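# Place the ice pack into the delivery bag

## Task

Move the ice pack, and nothing else, completely inside the delivery bag, making sure the bag is still upright at the end. Do not release the pack from a height where it sits entirely above the bag's rim, since dropping it in that way may count as a failure. Every other item must remain in the basket.

## Robot and tools

Robot: two arms, left_arm and right_arm, each ending in a parallel two-finger gripper. The fingers extend along the gripper's own +z axis and separate along its y axis. The reported hand point (end_effector_position) lies between the finger pads, roughly 1 cm short of the fingertips.

Frame: every pose, velocity and offset uses the scene frame. Its origin is at table-top height, halfway between the nominal arm bases. +z points up, +x points out over the table, and left_arm is on the +y side; this has nothing to do with left or right in the images. Measured bases: left_arm at (+0.019, +0.278, 0) m and right_arm at (-0.011, -0.297, 0) m, both almost unrotated. Rotations are turned about the hand's own target point.

Row layout, used by both execute_actions and move: exactly 14 numbers, each in [-1, 1]. The first seven belong to left_arm: dx, dy, dz, rx, ry, rz, opening. The next seven are the same for right_arm. The six pose numbers are offsets, not poses. They count from that arm's Hand target as it stands when the action or move begins, along the scene axes. 1.0 stands for 0.6 m of travel or 180 degrees of turn. rx, ry, rz together form a single rotation vector. Opening is absolute, not an offset: +1 means fully open (0.094 m) and -1 means shut. To leave an arm alone, give it six zeros, but still send the opening it should keep, because a 0 there is itself a command.

execute_actions(actions, cameras): actions is a list of actions. Each action is a table of up to 15 rows, one row per 1/30 s step. If the table has fewer rows, its final row is held until step 15. Every row in an action counts from the action's starting Hand target, so rows do not add up within an action. Successive actions or calls each begin from the current Hand target, however, so sending the same offset again moves the arm further. An empty list returns camera images and the fuller status. cameras takes a list of names, ["all"], or [].

move(target, speed, blend, opening_speed, grip_force, blocking, cameras): drives each gripper along a straight line. target is one 14-number row or a list of up to 15 rows. Every row is an offset from the same starting Hand targets, not from the previous row. speed is the top path speed in m/s, from 0.002 to 2.9, default 0.25; turning is capped at twice that value in rad/s. blend, in metres, rounds off the corners between listed targets; 0 means stop at each one. opening_speed is the rate of finger travel per second on the -1..1 scale, at least 0.2. Use it to close gently on something soft or breakable. grip_force is a per-pad limit of 10 to 50 N and stays in effect until changed. Lower values make the fingers close more slowly. blocking=false returns after about 0.5 s while the motion carries on. A move is cut off after 10 s. Its result adds a "move:" line with the outcome (done, off_target, moving, held, fault) and any limits (paced means the pose was clipped; held means steps were withheld). Moves do not steer around obstacles or the other arm.

wait(seconds, 0 to 3600) lets time pass; it returns early if a running move finishes. stop() brakes a running move. zoom_image(camera, region=[x0,y0,x1,y1]) enlarges part of the newest image from cam_high, cam_low, cam_left_wrist or cam_right_wrist; the region can be at most 504 px on each side. read_manual(section="licences") returns URDF licence text only. finished_scene(scene) takes the current scene number, ends that scene and cannot be undone. Once it ends scene 1, make no further calls in that same reply.

Cameras: cam_high and cam_low are 896x504 fixed views. cam_left_wrist and cam_right_wrist are 672x504 fisheye views on the grippers. Calibration is given in OpenCV form and may be a few mm or degrees off.

Results: end_effector_position (m) and end_effector_quat_wxyz for each gripper. Hand target is the last commanded pose after clipping, and the next offsets start from it. Tool commands are present gripper commands. grip_measured is the finger opening on the command scale; with nothing held it reads slightly wide, and on a squeezed object it reads a little narrower than the object. grip_effort_nm is the averaged gripper motor effort, negative when closing. You also get joint positions, velocities ("within noise" means still) and torques, which carry offsets and noise. Some step readings may appear, plus MOTOR HOT or OVER-TEMPERATURE FAULT warnings.

Practical points: a gripper often stops short of its target or droops and tilts, especially at long reach. Check the pose after each move and correct it. A fresh execute_actions call, even with zero offsets, re-requests the target. Orientation commands are limited to 40 degrees from the measured orientation per step. Keep paths away from an arm's own base, since the elbow can whip around there. To release something, command an opening well above grip_measured. To stop pressing against something, command the target back past the gripper.

Avoid: dropping things, letting go of objects that are still moving, and striking or shoving anything hard, especially fixed or heavy items. Anything falling or being left off the table fails the task. Contact between the two arms or grippers can end the scene; the clearance check does not guard the grippers, and closing one gripper on the other's fingers counts as such contact. Holding loads or straining toward unreachable poses heats motors; at 90 °C that arm folds and goes idle. Loose objects may be nudged now and then.

Each tool is called as name(argument=value, ...) on one line, values as JSON.

## Session

execute_actions(actions=[])

Scene clock: 0.00 s.
left_arm: end_effector_position=(+0.3997, +0.1513, +0.1749) grip_measured=+1.000 grip_effort_nm=n/a end_effector_quat_wxyz=(+0.544, +0.089, +0.834, -0.029) | right_arm: end_effector_position=(+0.3058, -0.3637, +0.1337) grip_measured=+1.000 grip_effort_nm=n/a end_effector_quat_wxyz=(+0.549, +0.071, +0.832, +0.032)
Joint positions: left_arm=[-0.435 1.273 0.672 0.169 -0.24 -0.057 0.094] | right_arm=[-0.383 0.961 0.327 0.204 -0.324 -0.002 0.094]
Joint velocities: within noise
Joint torques (N m): no reading
Heat: left arm: 34 °C; right arm: 35 °C.
Hand target: left_arm +0.4001, +0.1510, +0.1766; +0.544, +0.089, +0.834, -0.030 | right_arm +0.3072, -0.3643, +0.1377; +0.553, +0.070, +0.830, +0.031
Tool commands: left_gripper/opening=+1.0 right_gripper/opening=+1.0
camera_calibration:
cam_left_wrist: T_world_to_cam=[[-0.2526, -0.96421, -0.08058, 0.2557], [-0.82665, 0.25834, -0.49992, 0.40953], [0.50284, -0.05967, -0.86232, 0.07225]] pos_world=[0.3668, 0.14506, 0.28764]
cam_right_wrist: T_world_to_cam=[[-0.16293, -0.97493, -0.15157, -0.29177], [-0.84288, 0.21739, -0.49223, 0.43289], [0.51284, 0.04755, -0.85717, 0.0925]] pos_world=[0.2699, -0.38296, 0.24815]

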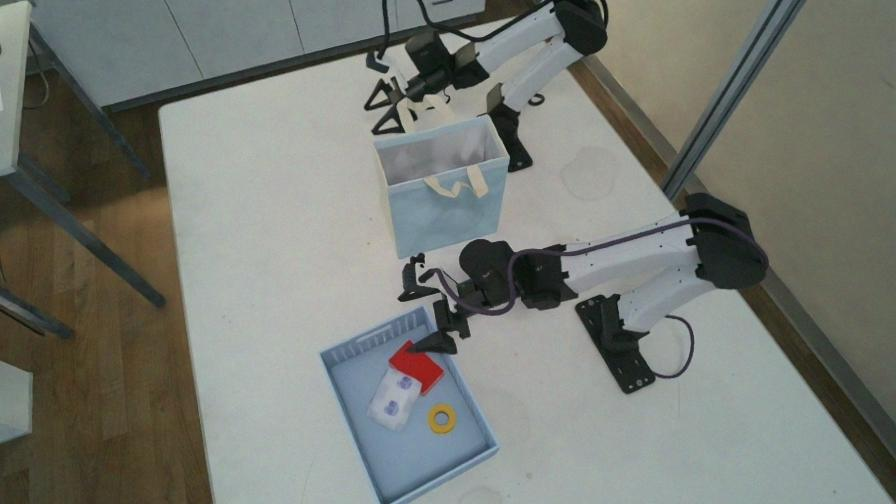

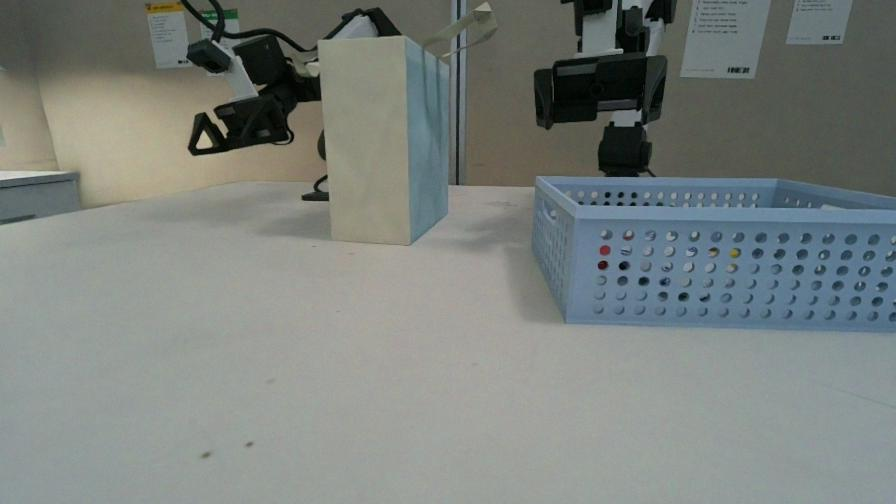

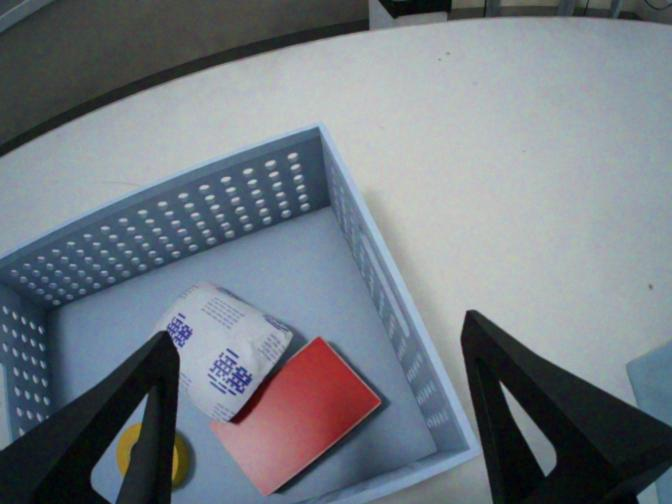

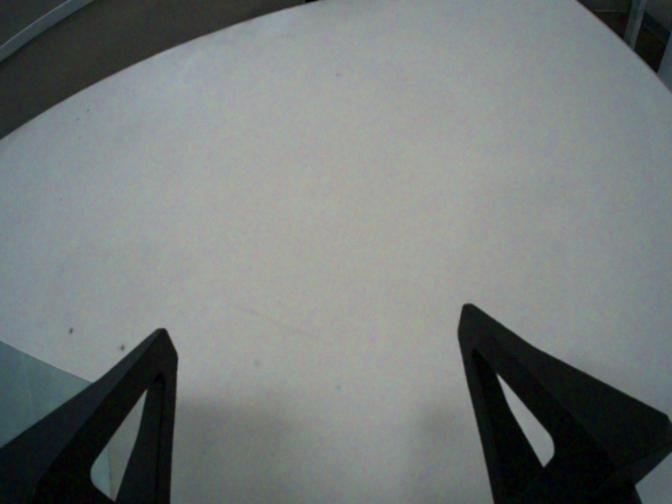

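zoom_image(camera="cam_left_wrist", region=[60, 240, 440, 504])

zoom_image(camera="cam_high", region=[300, 290, 510, 504])

zoom_image(camera="cam_high", region=[340, 60, 560, 280])

Scaled by 1.326 from the camera's image (finer frame: 960x720).

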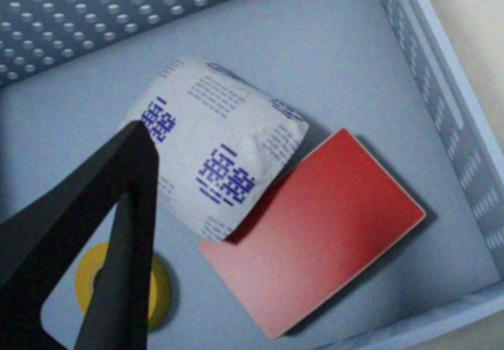

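Scaled by 2.355 from the camera's image (finer frame: 1280x720).

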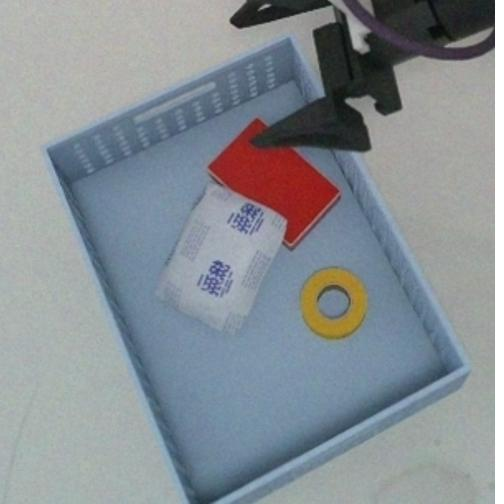

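Scaled by 2.291 from the camera's image (finer frame: 1280x720).

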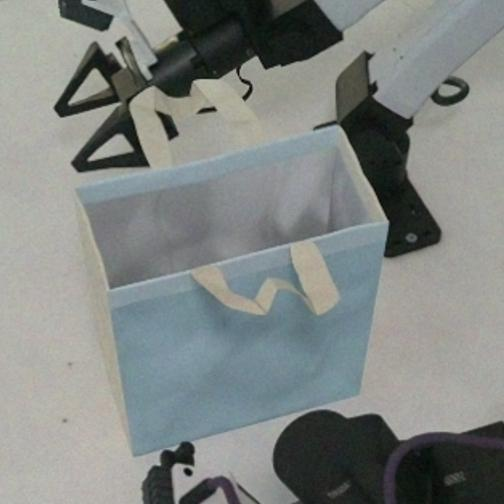

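move(target=[0.12,0.125,-0.045,-0.0591,0.1387,0.3056,1,0,0,0,0,0,0,1], cameras=["cam_left_wrist","cam_high"])

Scene clock: 13.00 s.
left_arm: end_effector_position=(+0.4701, +0.2228, +0.1551) grip_measured=+1.000 grip_effort_nm=0.02 end_effector_quat_wxyz=(+0.323, -0.354, +0.870, +0.120) | right_arm: end_effector_position=(+0.3058, -0.3637, +0.1337) grip_measured=+1.000 grip_effort_nm=-0.02 end_effector_quat_wxyz=(+0.549, +0.071, +0.832, +0.032)
Joint positions: left_arm=[-0.352 1.924 1.665 -0.933 -0.608 -0.993 0.094] | right_arm=[-0.383 0.961 0.327 0.204 -0.324 -0.002 0.094]
Joint torques (N m): left_arm=[1.11 -8.05 8.65 0.8 -0.74 -0.03] | right_arm=[0.05 -2.47 6.94 2.28 -0.1 -0.08]
Heat: left arm: 38 °C; right arm: 37 °C.
Hand target: left_arm +0.4721, +0.2260, +0.1496; +0.316, -0.359, +0.868, +0.131 | right_arm +0.3072, -0.3643, +0.1377; +0.553, +0.070, +0.830, +0.031
Off the commanded pose: left_arm 0.007 m, 2 deg | right_arm 0.004 m, 1 deg.
move: done
cam_left_wrist: T_world_to_cam=[[0.63129, -0.77521, 0.02292, -0.13286], [-0.77145, -0.63072, -0.084, 0.54701], [0.07957, 0.03535, -0.9962, 0.22265]] pos_world=[0.48815, 0.23415, 0.2708]
Images, in order (width x height): cam_high 896x504, cam_left_wrist 672x504.

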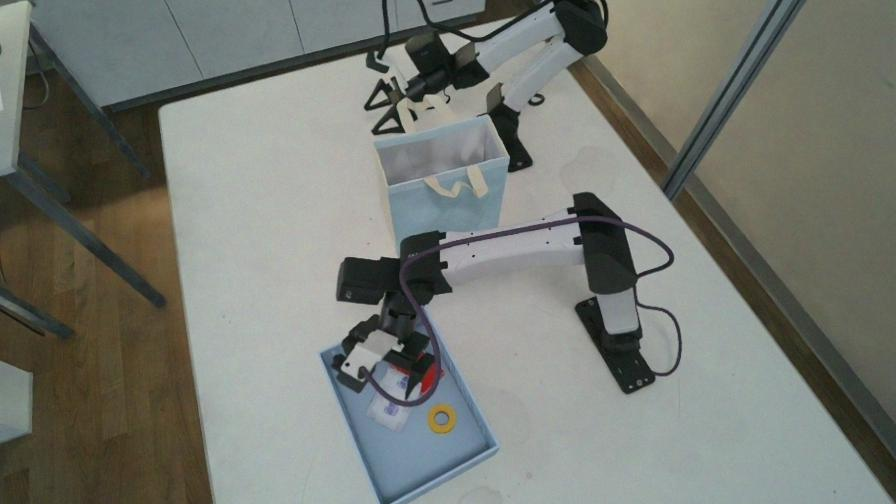

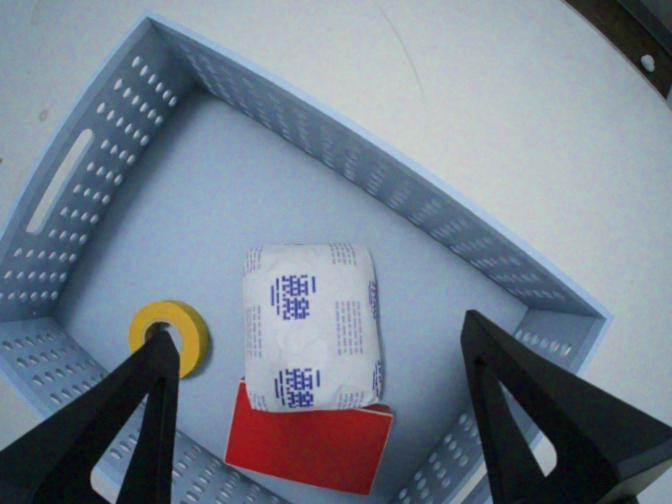

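move(target=[-0.007,0.008,-0.223,0,0,0,0.8,0,0,0,0,0,0,1], speed=0.15, cameras=["cam_left_wrist"])

Scene clock: 16.43 s.
left_arm: end_effector_position=(+0.4690, +0.2279, +0.0305) grip_measured=+0.802 grip_effort_nm=-0.07 end_effector_quat_wxyz=(+0.323, -0.359, +0.867, +0.124) | right_arm: end_effector_position=(+0.3058, -0.3637, +0.1337) grip_measured=+1.000 grip_effort_nm=-0.02 end_effector_quat_wxyz=(+0.549, +0.071, +0.832, +0.032)
Joint positions: left_arm=[-0.344 2.04 1.316 -0.472 -0.615 -0.999 0.085] | right_arm=[-0.383 0.961 0.327 0.204 -0.324 -0.002 0.094]
Joint torques (N m): left_arm=[1.09 -8.2 5.3 1.21 -0.64 0.11] | right_arm=[0.01 -2.45 6.9 2.29 -0.11 -0.07]
Heat: left arm: 38 °C; right arm: 38 °C.
Hand target: left_arm +0.4679, +0.2308, +0.0158; +0.316, -0.359, +0.868, +0.131 | right_arm +0.3072, -0.3643, +0.1377; +0.553, +0.070, +0.830, +0.031
Off the commanded pose: left_arm 0.015 m, 1 deg | right_arm 0.004 m, 1 deg.
move: off_target (left_arm)
cam_left_wrist: T_world_to_cam=[[0.64292, -0.76567, 0.02019, -0.13284], [-0.76177, -0.64195, -0.08722, 0.53702], [0.07974, 0.0407, -0.99599, 0.09707]] pos_world=[0.48675, 0.23907, 0.1462]

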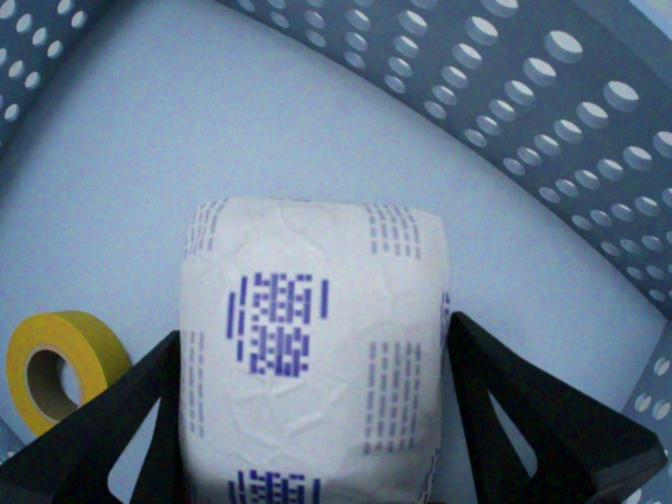

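move(target=[0,0,-0.012,0,0,0,0.8,0,0,0,0,0,0,1], speed=0.1)

move(target=[0,0,0,0,0,0,0.1,0,0,0,0,0,0,1], opening_speed=0.5, cameras=["cam_left_wrist"])

Scene clock: 17.63 s.
left_arm: end_effector_position=(+0.4707, +0.2282, +0.0287) grip_measured=+0.802 grip_effort_nm=-0.07 end_effector_quat_wxyz=(+0.329, -0.361, +0.864, +0.122) | right_arm: end_effector_position=(+0.3058, -0.3637, +0.1337) grip_measured=+1.000 grip_effort_nm=-0.02 end_effector_quat_wxyz=(+0.549, +0.071, +0.832, +0.032)
Joint positions: left_arm=[-0.344 2.044 1.307 -0.447 -0.62 -0.999 0.085] | right_arm=[-0.383 0.961 0.327 0.204 -0.324 -0.002 0.094]
Joint torques (N m): left_arm=[1.07 -7.51 5.03 1.22 -0.58 0.11] | right_arm=[-0.02 -2.32 6.94 2.26 -0.1 -0.08]
Heat: left arm: 38 °C; right arm: 38 °C.
Hand target: left_arm +0.4679, +0.2308, +0.0085; +0.316, -0.359, +0.868, +0.131 | right_arm +0.3072, -0.3643, +0.1377; +0.553, +0.070, +0.830, +0.031
Off the commanded pose: left_arm 0.020 m, 2 deg | right_arm 0.004 m, 1 deg.
move: off_target (left_arm)

Scene clock: 19.47 s.
left_arm: end_effector_position=(+0.4731, +0.2276, +0.0294) grip_measured=+0.187 grip_effort_nm=-0.93 end_effector_quat_wxyz=(+0.333, -0.362, +0.862, +0.119) | right_arm: end_effector_position=(+0.3058, -0.3637, +0.1337) grip_measured=+1.000 grip_effort_nm=-0.02 end_effector_quat_wxyz=(+0.549, +0.071, +0.832, +0.032)
Joint positions: left_arm=[-0.344 2.045 1.307 -0.434 -0.621 -0.999 0.056] | right_arm=[-0.383 0.961 0.327 0.204 -0.324 -0.002 0.094]
Joint torques (N m): left_arm=[1.07 -7.62 5.03 1.13 -0.56 0.11] | right_arm=[0.09 -2.48 7.01 2.28 -0.1 -0.07]
Heat: left arm: 38 °C; right arm: 38 °C.
Hand target: left_arm +0.4679, +0.2308, +0.0086; +0.316, -0.359, +0.868, +0.131 | right_arm +0.3072, -0.3643, +0.1377; +0.553, +0.070, +0.830, +0.031
Off the commanded pose: left_arm 0.022 m, 3 deg | right_arm 0.004 m, 1 deg.
move: done
cam_left_wrist: T_world_to_cam=[[0.64415, -0.76399, 0.03719, -0.13716], [-0.7578, -0.64403, -0.10471, 0.53892], [0.10395, 0.03927, -0.99381, 0.0845]] pos_world=[0.48796, 0.23897, 0.14551]

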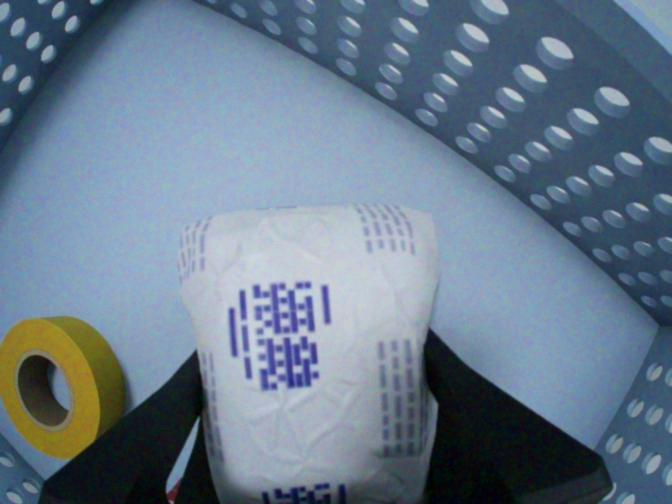

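move(target=[0,0,0.32,0,0,0,0.05,0,0,0,0,0,0,1], speed=0.15, cameras=["all"])

Scene clock: 22.10 s.
left_arm: end_effector_position=(+0.4664, +0.2297, +0.1886) grip_measured=+0.179 grip_effort_nm=-1.01 end_effector_quat_wxyz=(+0.309, -0.355, +0.871, +0.140) | right_arm: end_effector_position=(+0.3058, -0.3637, +0.1337) grip_measured=+1.000 grip_effort_nm=-0.02 end_effector_quat_wxyz=(+0.549, +0.071, +0.832, +0.032)
Joint positions: left_arm=[-0.344 1.954 1.85 -1.136 -0.62 -0.999 0.055] | right_arm=[-0.383 0.961 0.327 0.204 -0.324 -0.002 0.094]
Joint torques (N m): left_arm=[1.07 -11.26 8.99 0.81 -0.59 0.11] | right_arm=[0.03 -2.43 6.9 2.26 -0.1 -0.08]
Heat: left arm: 38 °C; right arm: 38 °C.
Hand target: left_arm +0.4679, +0.2307, +0.2006; +0.317, -0.359, +0.868, +0.131 | right_arm +0.3072, -0.3643, +0.1377; +0.553, +0.070, +0.830, +0.031
Off the commanded pose: left_arm 0.012 m, 1 deg | right_arm 0.004 m, 1 deg.
move: off_target (left_arm)
cam_left_wrist: T_world_to_cam=[[0.64439, -0.76443, -0.02028, -0.12637], [-0.76365, -0.6419, -0.06937, 0.54752], [0.04001, 0.06019, -0.99738, 0.26906]] pos_world=[0.48878, 0.23866, 0.30378]
cam_right_wrist: T_world_to_cam=[[-0.16293, -0.97493, -0.15157, -0.29177], [-0.84288, 0.21739, -0.49223, 0.43289], [0.51284, 0.04755, -0.85717, 0.0925]] pos_world=[0.2699, -0.38296, 0.24815]

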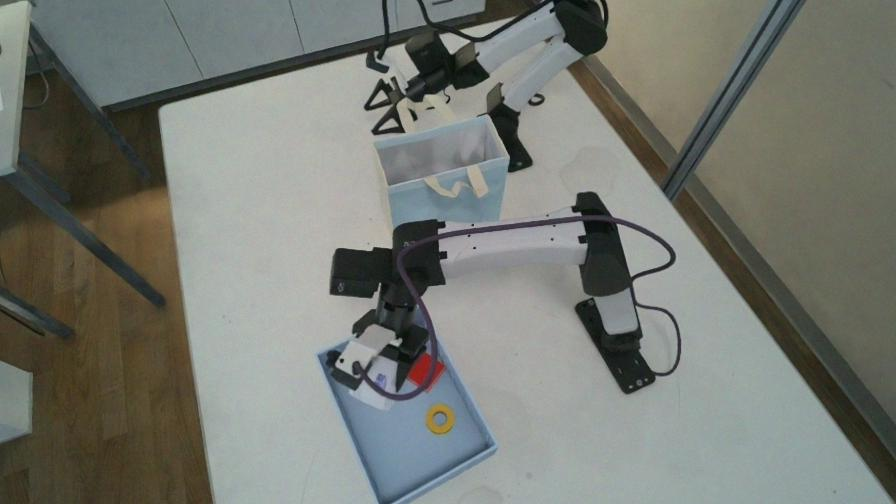

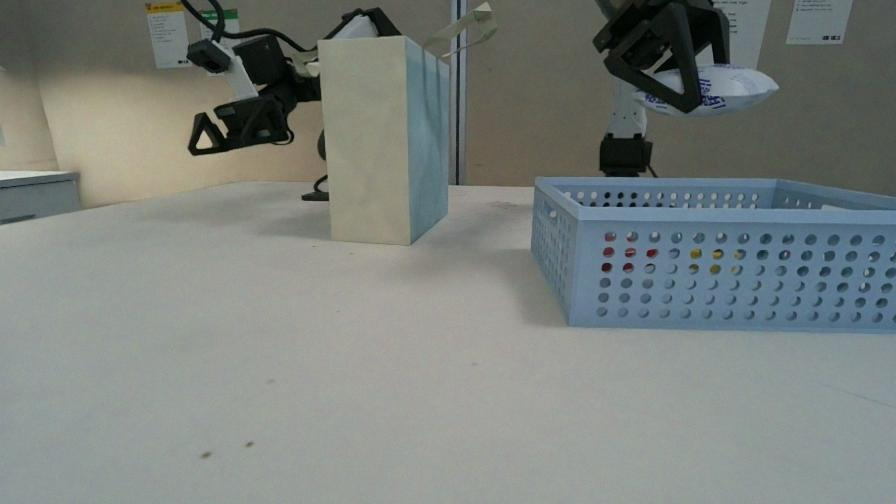

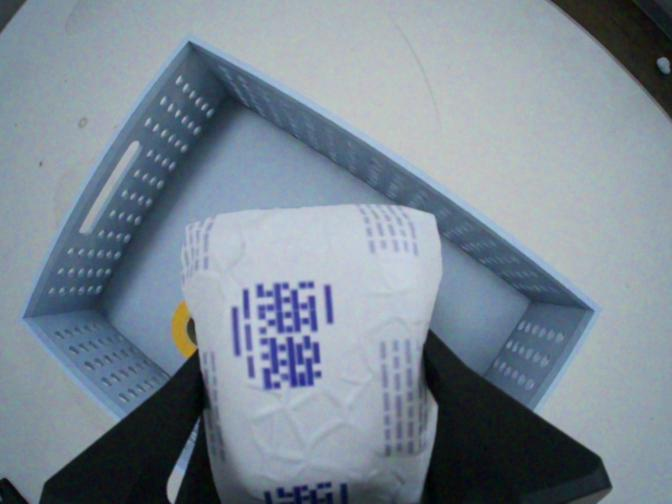

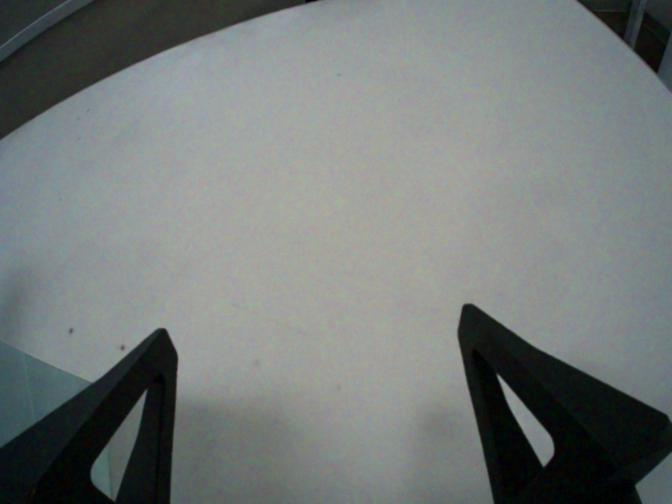

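move(target=[[-0.113,-0.218,0.242,-0.0136,-0.0327,-0.374,0.05,0,0,0,0,0,0,1],[-0.363,-0.52,0.242,-0.0271,-0.0653,-0.7477,0.05,0,0,0,0,0,0,1]], blend=0.05, speed=0.25, cameras=["cam_high","cam_low","cam_left_wrist"])

Scene clock: 31.00 s.
left_arm: end_effector_position=(+0.2521, -0.0758, +0.3421) grip_measured=+0.179 grip_effort_nm=-1.01 end_effector_quat_wxyz=(+0.299, +0.634, +0.652, -0.289) | right_arm: end_effector_position=(+0.3058, -0.3637, +0.1337) grip_measured=+1.000 grip_effort_nm=-0.02 end_effector_quat_wxyz=(+0.549, +0.071, +0.832, +0.032)
Joint positions: left_arm=[-0.78 1.727 2.068 -1.219 0.555 0.569 0.055] | right_arm=[-0.383 0.961 0.327 0.204 -0.324 -0.002 0.094]
Joint torques (N m): left_arm=[0.49 -6.53 8.55 1.45 0.45 0.28] | right_arm=[0.13 -2.32 6.9 2.28 -0.11 -0.07]
Heat: left arm: 40 °C; right arm: 39 °C.
Hand target: left_arm +0.2501, -0.0813, +0.3458; +0.299, +0.641, +0.640, -0.299 | right_arm +0.3072, -0.3643, +0.1377; +0.553, +0.070, +0.830, +0.031
Off the commanded pose: left_arm 0.007 m, 2 deg | right_arm 0.004 m, 1 deg.
move: done
cam_left_wrist: T_world_to_cam=[[-0.9986, 0.0515, -0.01241, 0.25468], [0.05298, 0.97074, -0.23424, 0.17121], [-0.00001, -0.23457, -0.9721, 0.42823]] pos_world=[0.24526, -0.07887, 0.45955]

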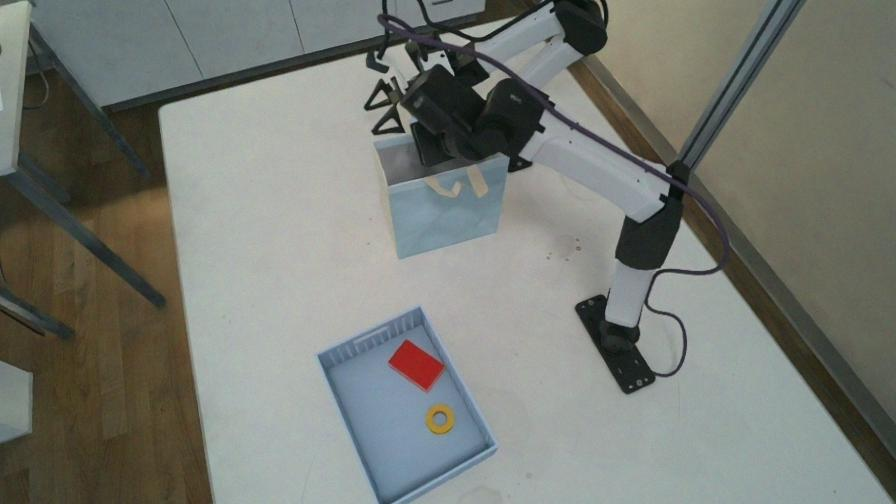

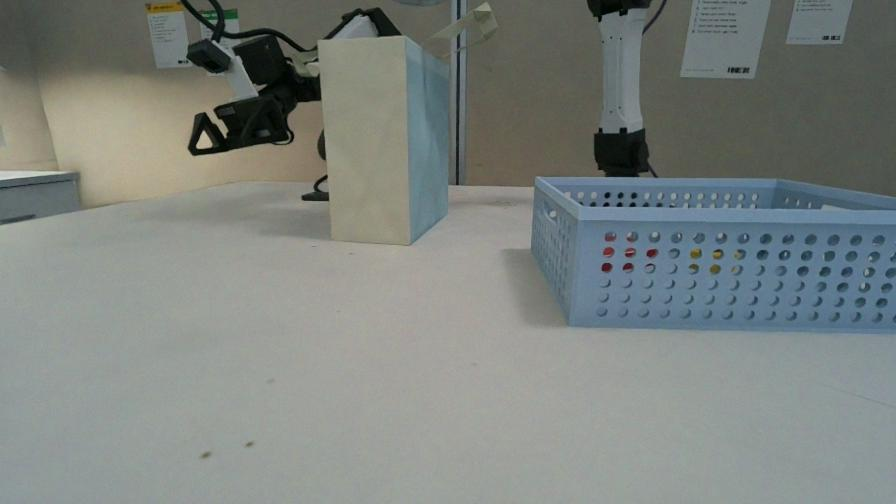

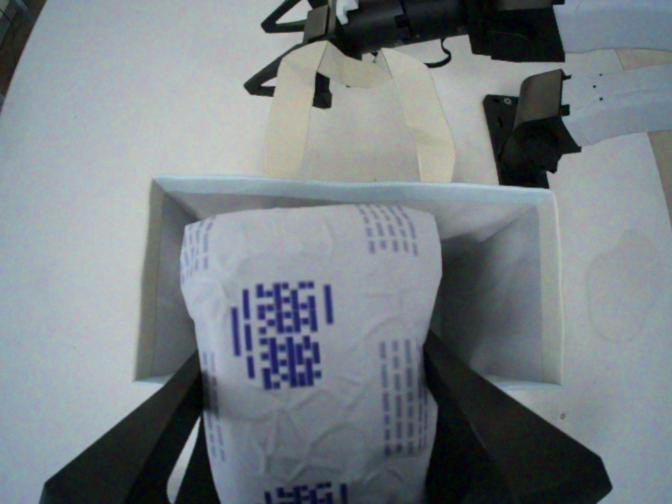

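move(target=[[-0.005,-0.063,-0.01,0.111,0,0,0.05,0,0,0,0,0,0,1],[-0.005,-0.063,-0.206,0.111,0,0,0.05,0,0,0,0,0,0,1]], speed=0.15, cameras=["cam_high","cam_low","cam_left_wrist"])

Scene clock: 38.47 s.
left_arm: end_effector_position=(+0.2481, -0.1177, +0.2117) grip_measured=+0.178 grip_effort_nm=-1.01 end_effector_quat_wxyz=(+0.162, +0.678, +0.693, -0.183) | right_arm: end_effector_position=(+0.3058, -0.3637, +0.1337) grip_measured=+1.000 grip_effort_nm=-0.02 end_effector_quat_wxyz=(+0.549, +0.071, +0.832, +0.032)
Joint positions: left_arm=[-0.941 1.965 2.03 -1.242 0.307 0.558 0.055] | right_arm=[-0.383 0.961 0.327 0.204 -0.324 -0.002 0.094]
Joint torques (N m): left_arm=[0.34 -12.78 5.68 1.32 0.04 0.24] | right_arm=[0.06 -2.45 6.9 2.25 -0.1 -0.07]
Heat: left arm: 41 °C; right arm: 40 °C.
Hand target: left_arm +0.2472, -0.1190, +0.2222; +0.184, +0.683, +0.683, -0.184 | right_arm +0.3072, -0.3643, +0.1377; +0.553, +0.070, +0.830, +0.031
Off the commanded pose: left_arm 0.011 m, 3 deg | right_arm 0.004 m, 1 deg.
move: off_target (left_arm)
cam_left_wrist: T_world_to_cam=[[-0.99642, 0.06581, 0.05316, 0.23852], [0.07194, 0.98977, 0.12318, 0.10335], [-0.04451, 0.12656, -0.99096, 0.34905]] pos_world=[0.24577, -0.16217, 0.32049]

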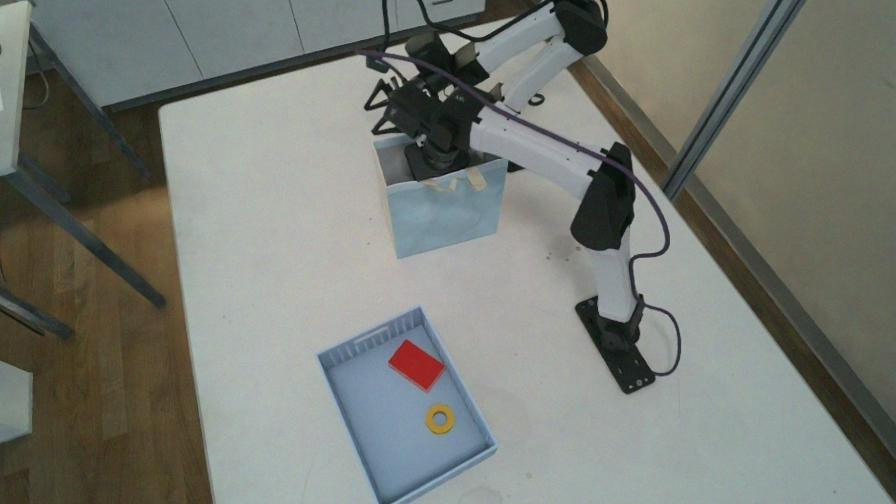

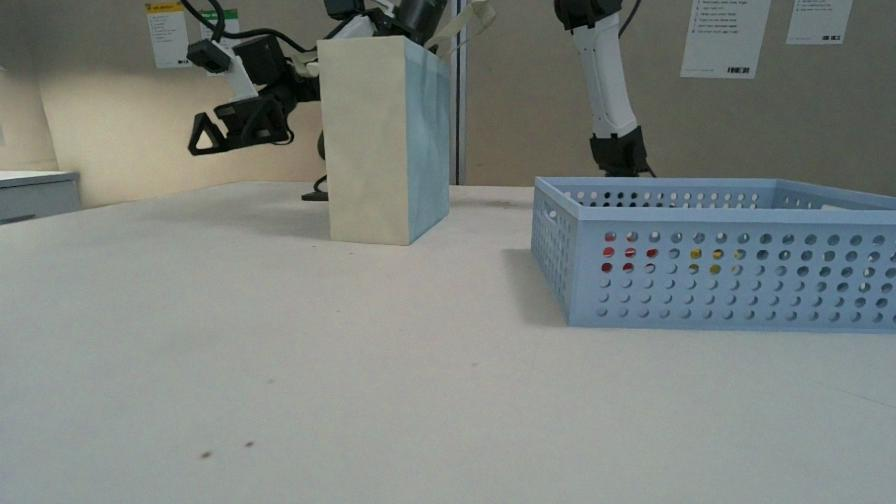

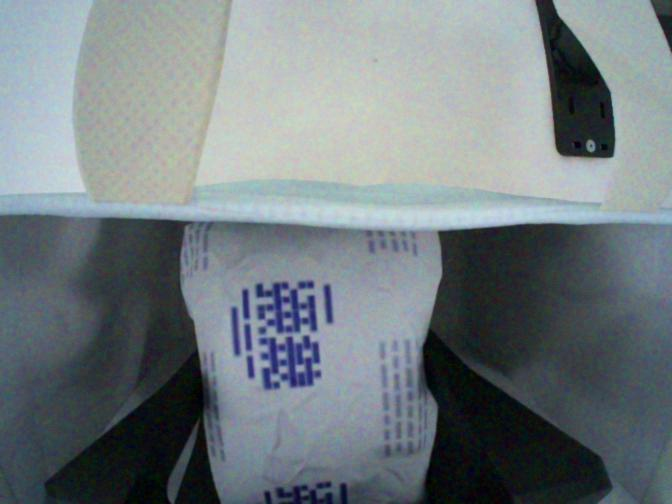

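move(target=[0,0,0,0,0,0,0.7,0,0,0,0,0,0,1], opening_speed=1.0, cameras=["cam_left_wrist"])

Scene clock: 40.37 s.
left_arm: end_effector_position=(+0.2499, -0.1200, +0.2129) grip_measured=+0.698 grip_effort_nm=0.12 end_effector_quat_wxyz=(+0.169, +0.678, +0.691, -0.184) | right_arm: end_effector_position=(+0.3058, -0.3637, +0.1337) grip_measured=+1.000 grip_effort_nm=-0.02 end_effector_quat_wxyz=(+0.549, +0.071, +0.832, +0.032)
Joint positions: left_arm=[-0.941 1.965 2.03 -1.229 0.307 0.558 0.08] | right_arm=[-0.383 0.961 0.327 0.204 -0.324 -0.002 0.094]
Joint torques (N m): left_arm=[0.39 -12.85 5.65 1.23 0.04 0.24] | right_arm=[0.1 -2.4 6.89 2.29 -0.11 -0.07]
Heat: left arm: 40 °C; right arm: 40 °C.
Hand target: left_arm +0.2472, -0.1190, +0.2222; +0.184, +0.683, +0.683, -0.184 | right_arm +0.3072, -0.3643, +0.1377; +0.553, +0.070, +0.830, +0.031
Off the commanded pose: left_arm 0.010 m, 2 deg | right_arm 0.004 m, 1 deg.
move: done
cam_left_wrist: T_world_to_cam=[[-0.99678, 0.06672, 0.04448, 0.24238], [0.0714, 0.99098, 0.11345, 0.10768], [-0.03651, 0.11626, -0.99255, 0.34776]] pos_world=[0.2466, -0.16331, 0.32217]

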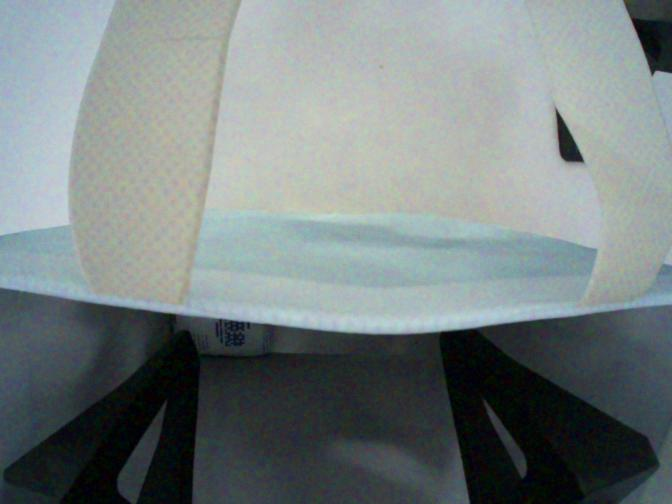

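move(target=[0,0.01,0.22,-0.06,0,0,0.7,0,0,0,0,0,0,1], speed=0.15, cameras=["cam_high","cam_low","cam_left_wrist"])

Scene clock: 42.93 s.
left_arm: end_effector_position=(+0.2460, -0.1120, +0.3609) grip_measured=+0.698 grip_effort_nm=0.12 end_effector_quat_wxyz=(+0.284, +0.659, +0.651, -0.246) | right_arm: end_effector_position=(+0.3058, -0.3637, +0.1337) grip_measured=+1.000 grip_effort_nm=-0.02 end_effector_quat_wxyz=(+0.549, +0.071, +0.832, +0.032)
Joint positions: left_arm=[-0.898 2.055 2.71 -1.556 0.415 0.551 0.08] | right_arm=[-0.383 0.961 0.327 0.204 -0.324 -0.002 0.094]
Joint torques (N m): left_arm=[1.22 -7.77 6.52 1.3 0.29 -0.03] | right_arm=[0.1 -2.35 6.91 2.27 -0.11 -0.11]
Heat: left arm: 41 °C; right arm: 40 °C.
Hand target: left_arm +0.2471, -0.1131, +0.3542; +0.247, +0.663, +0.662, -0.247 | right_arm +0.3072, -0.3643, +0.1377; +0.553, +0.070, +0.830, +0.031
Off the commanded pose: left_arm 0.007 m, 4 deg | right_arm 0.004 m, 1 deg.
joint sent to its limit (left arm) — joint 4 (wrist pitch), lower limit. The joint targets are off in orientation, not in position.
move: off_target (left_arm)
cam_left_wrist: T_world_to_cam=[[-0.99579, 0.07151, -0.0573, 0.26849], [0.07905, 0.98662, -0.14259, 0.17328], [0.04633, -0.14652, -0.98812, 0.44224]] pos_world=[0.23317, -0.12537, 0.47708]

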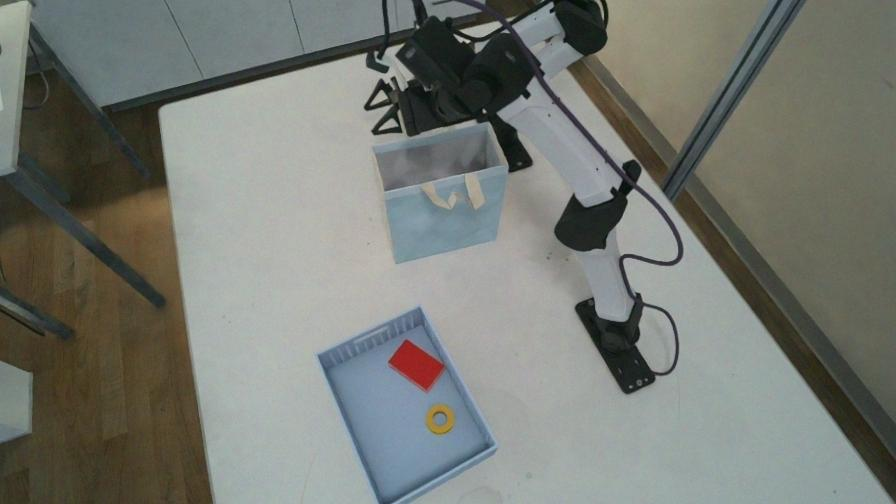

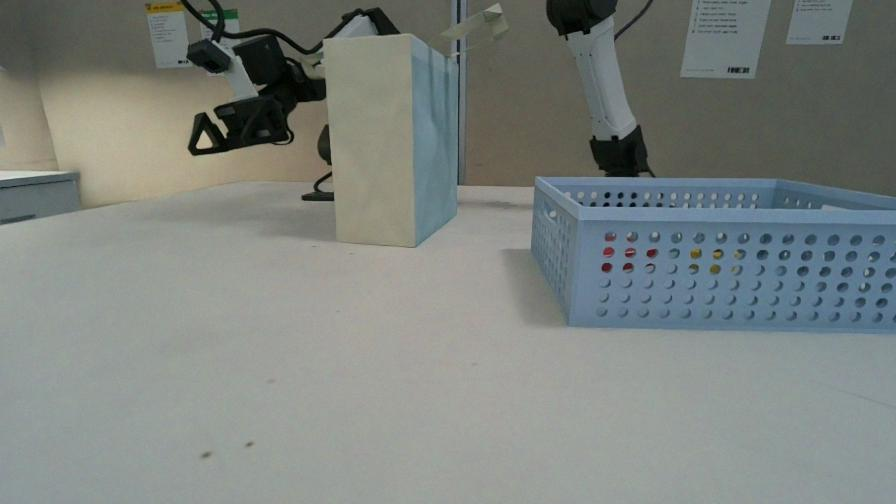

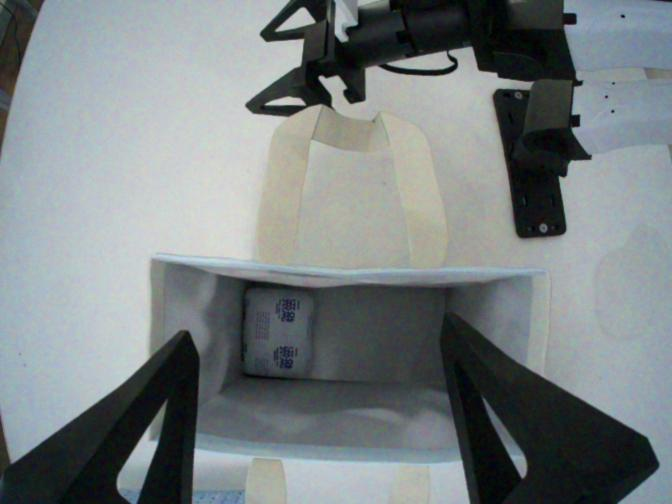

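Standing, pack on the bag floor, gripper clear above the rim.

finished_scene(scene=2)

The scene is finished: the task was done.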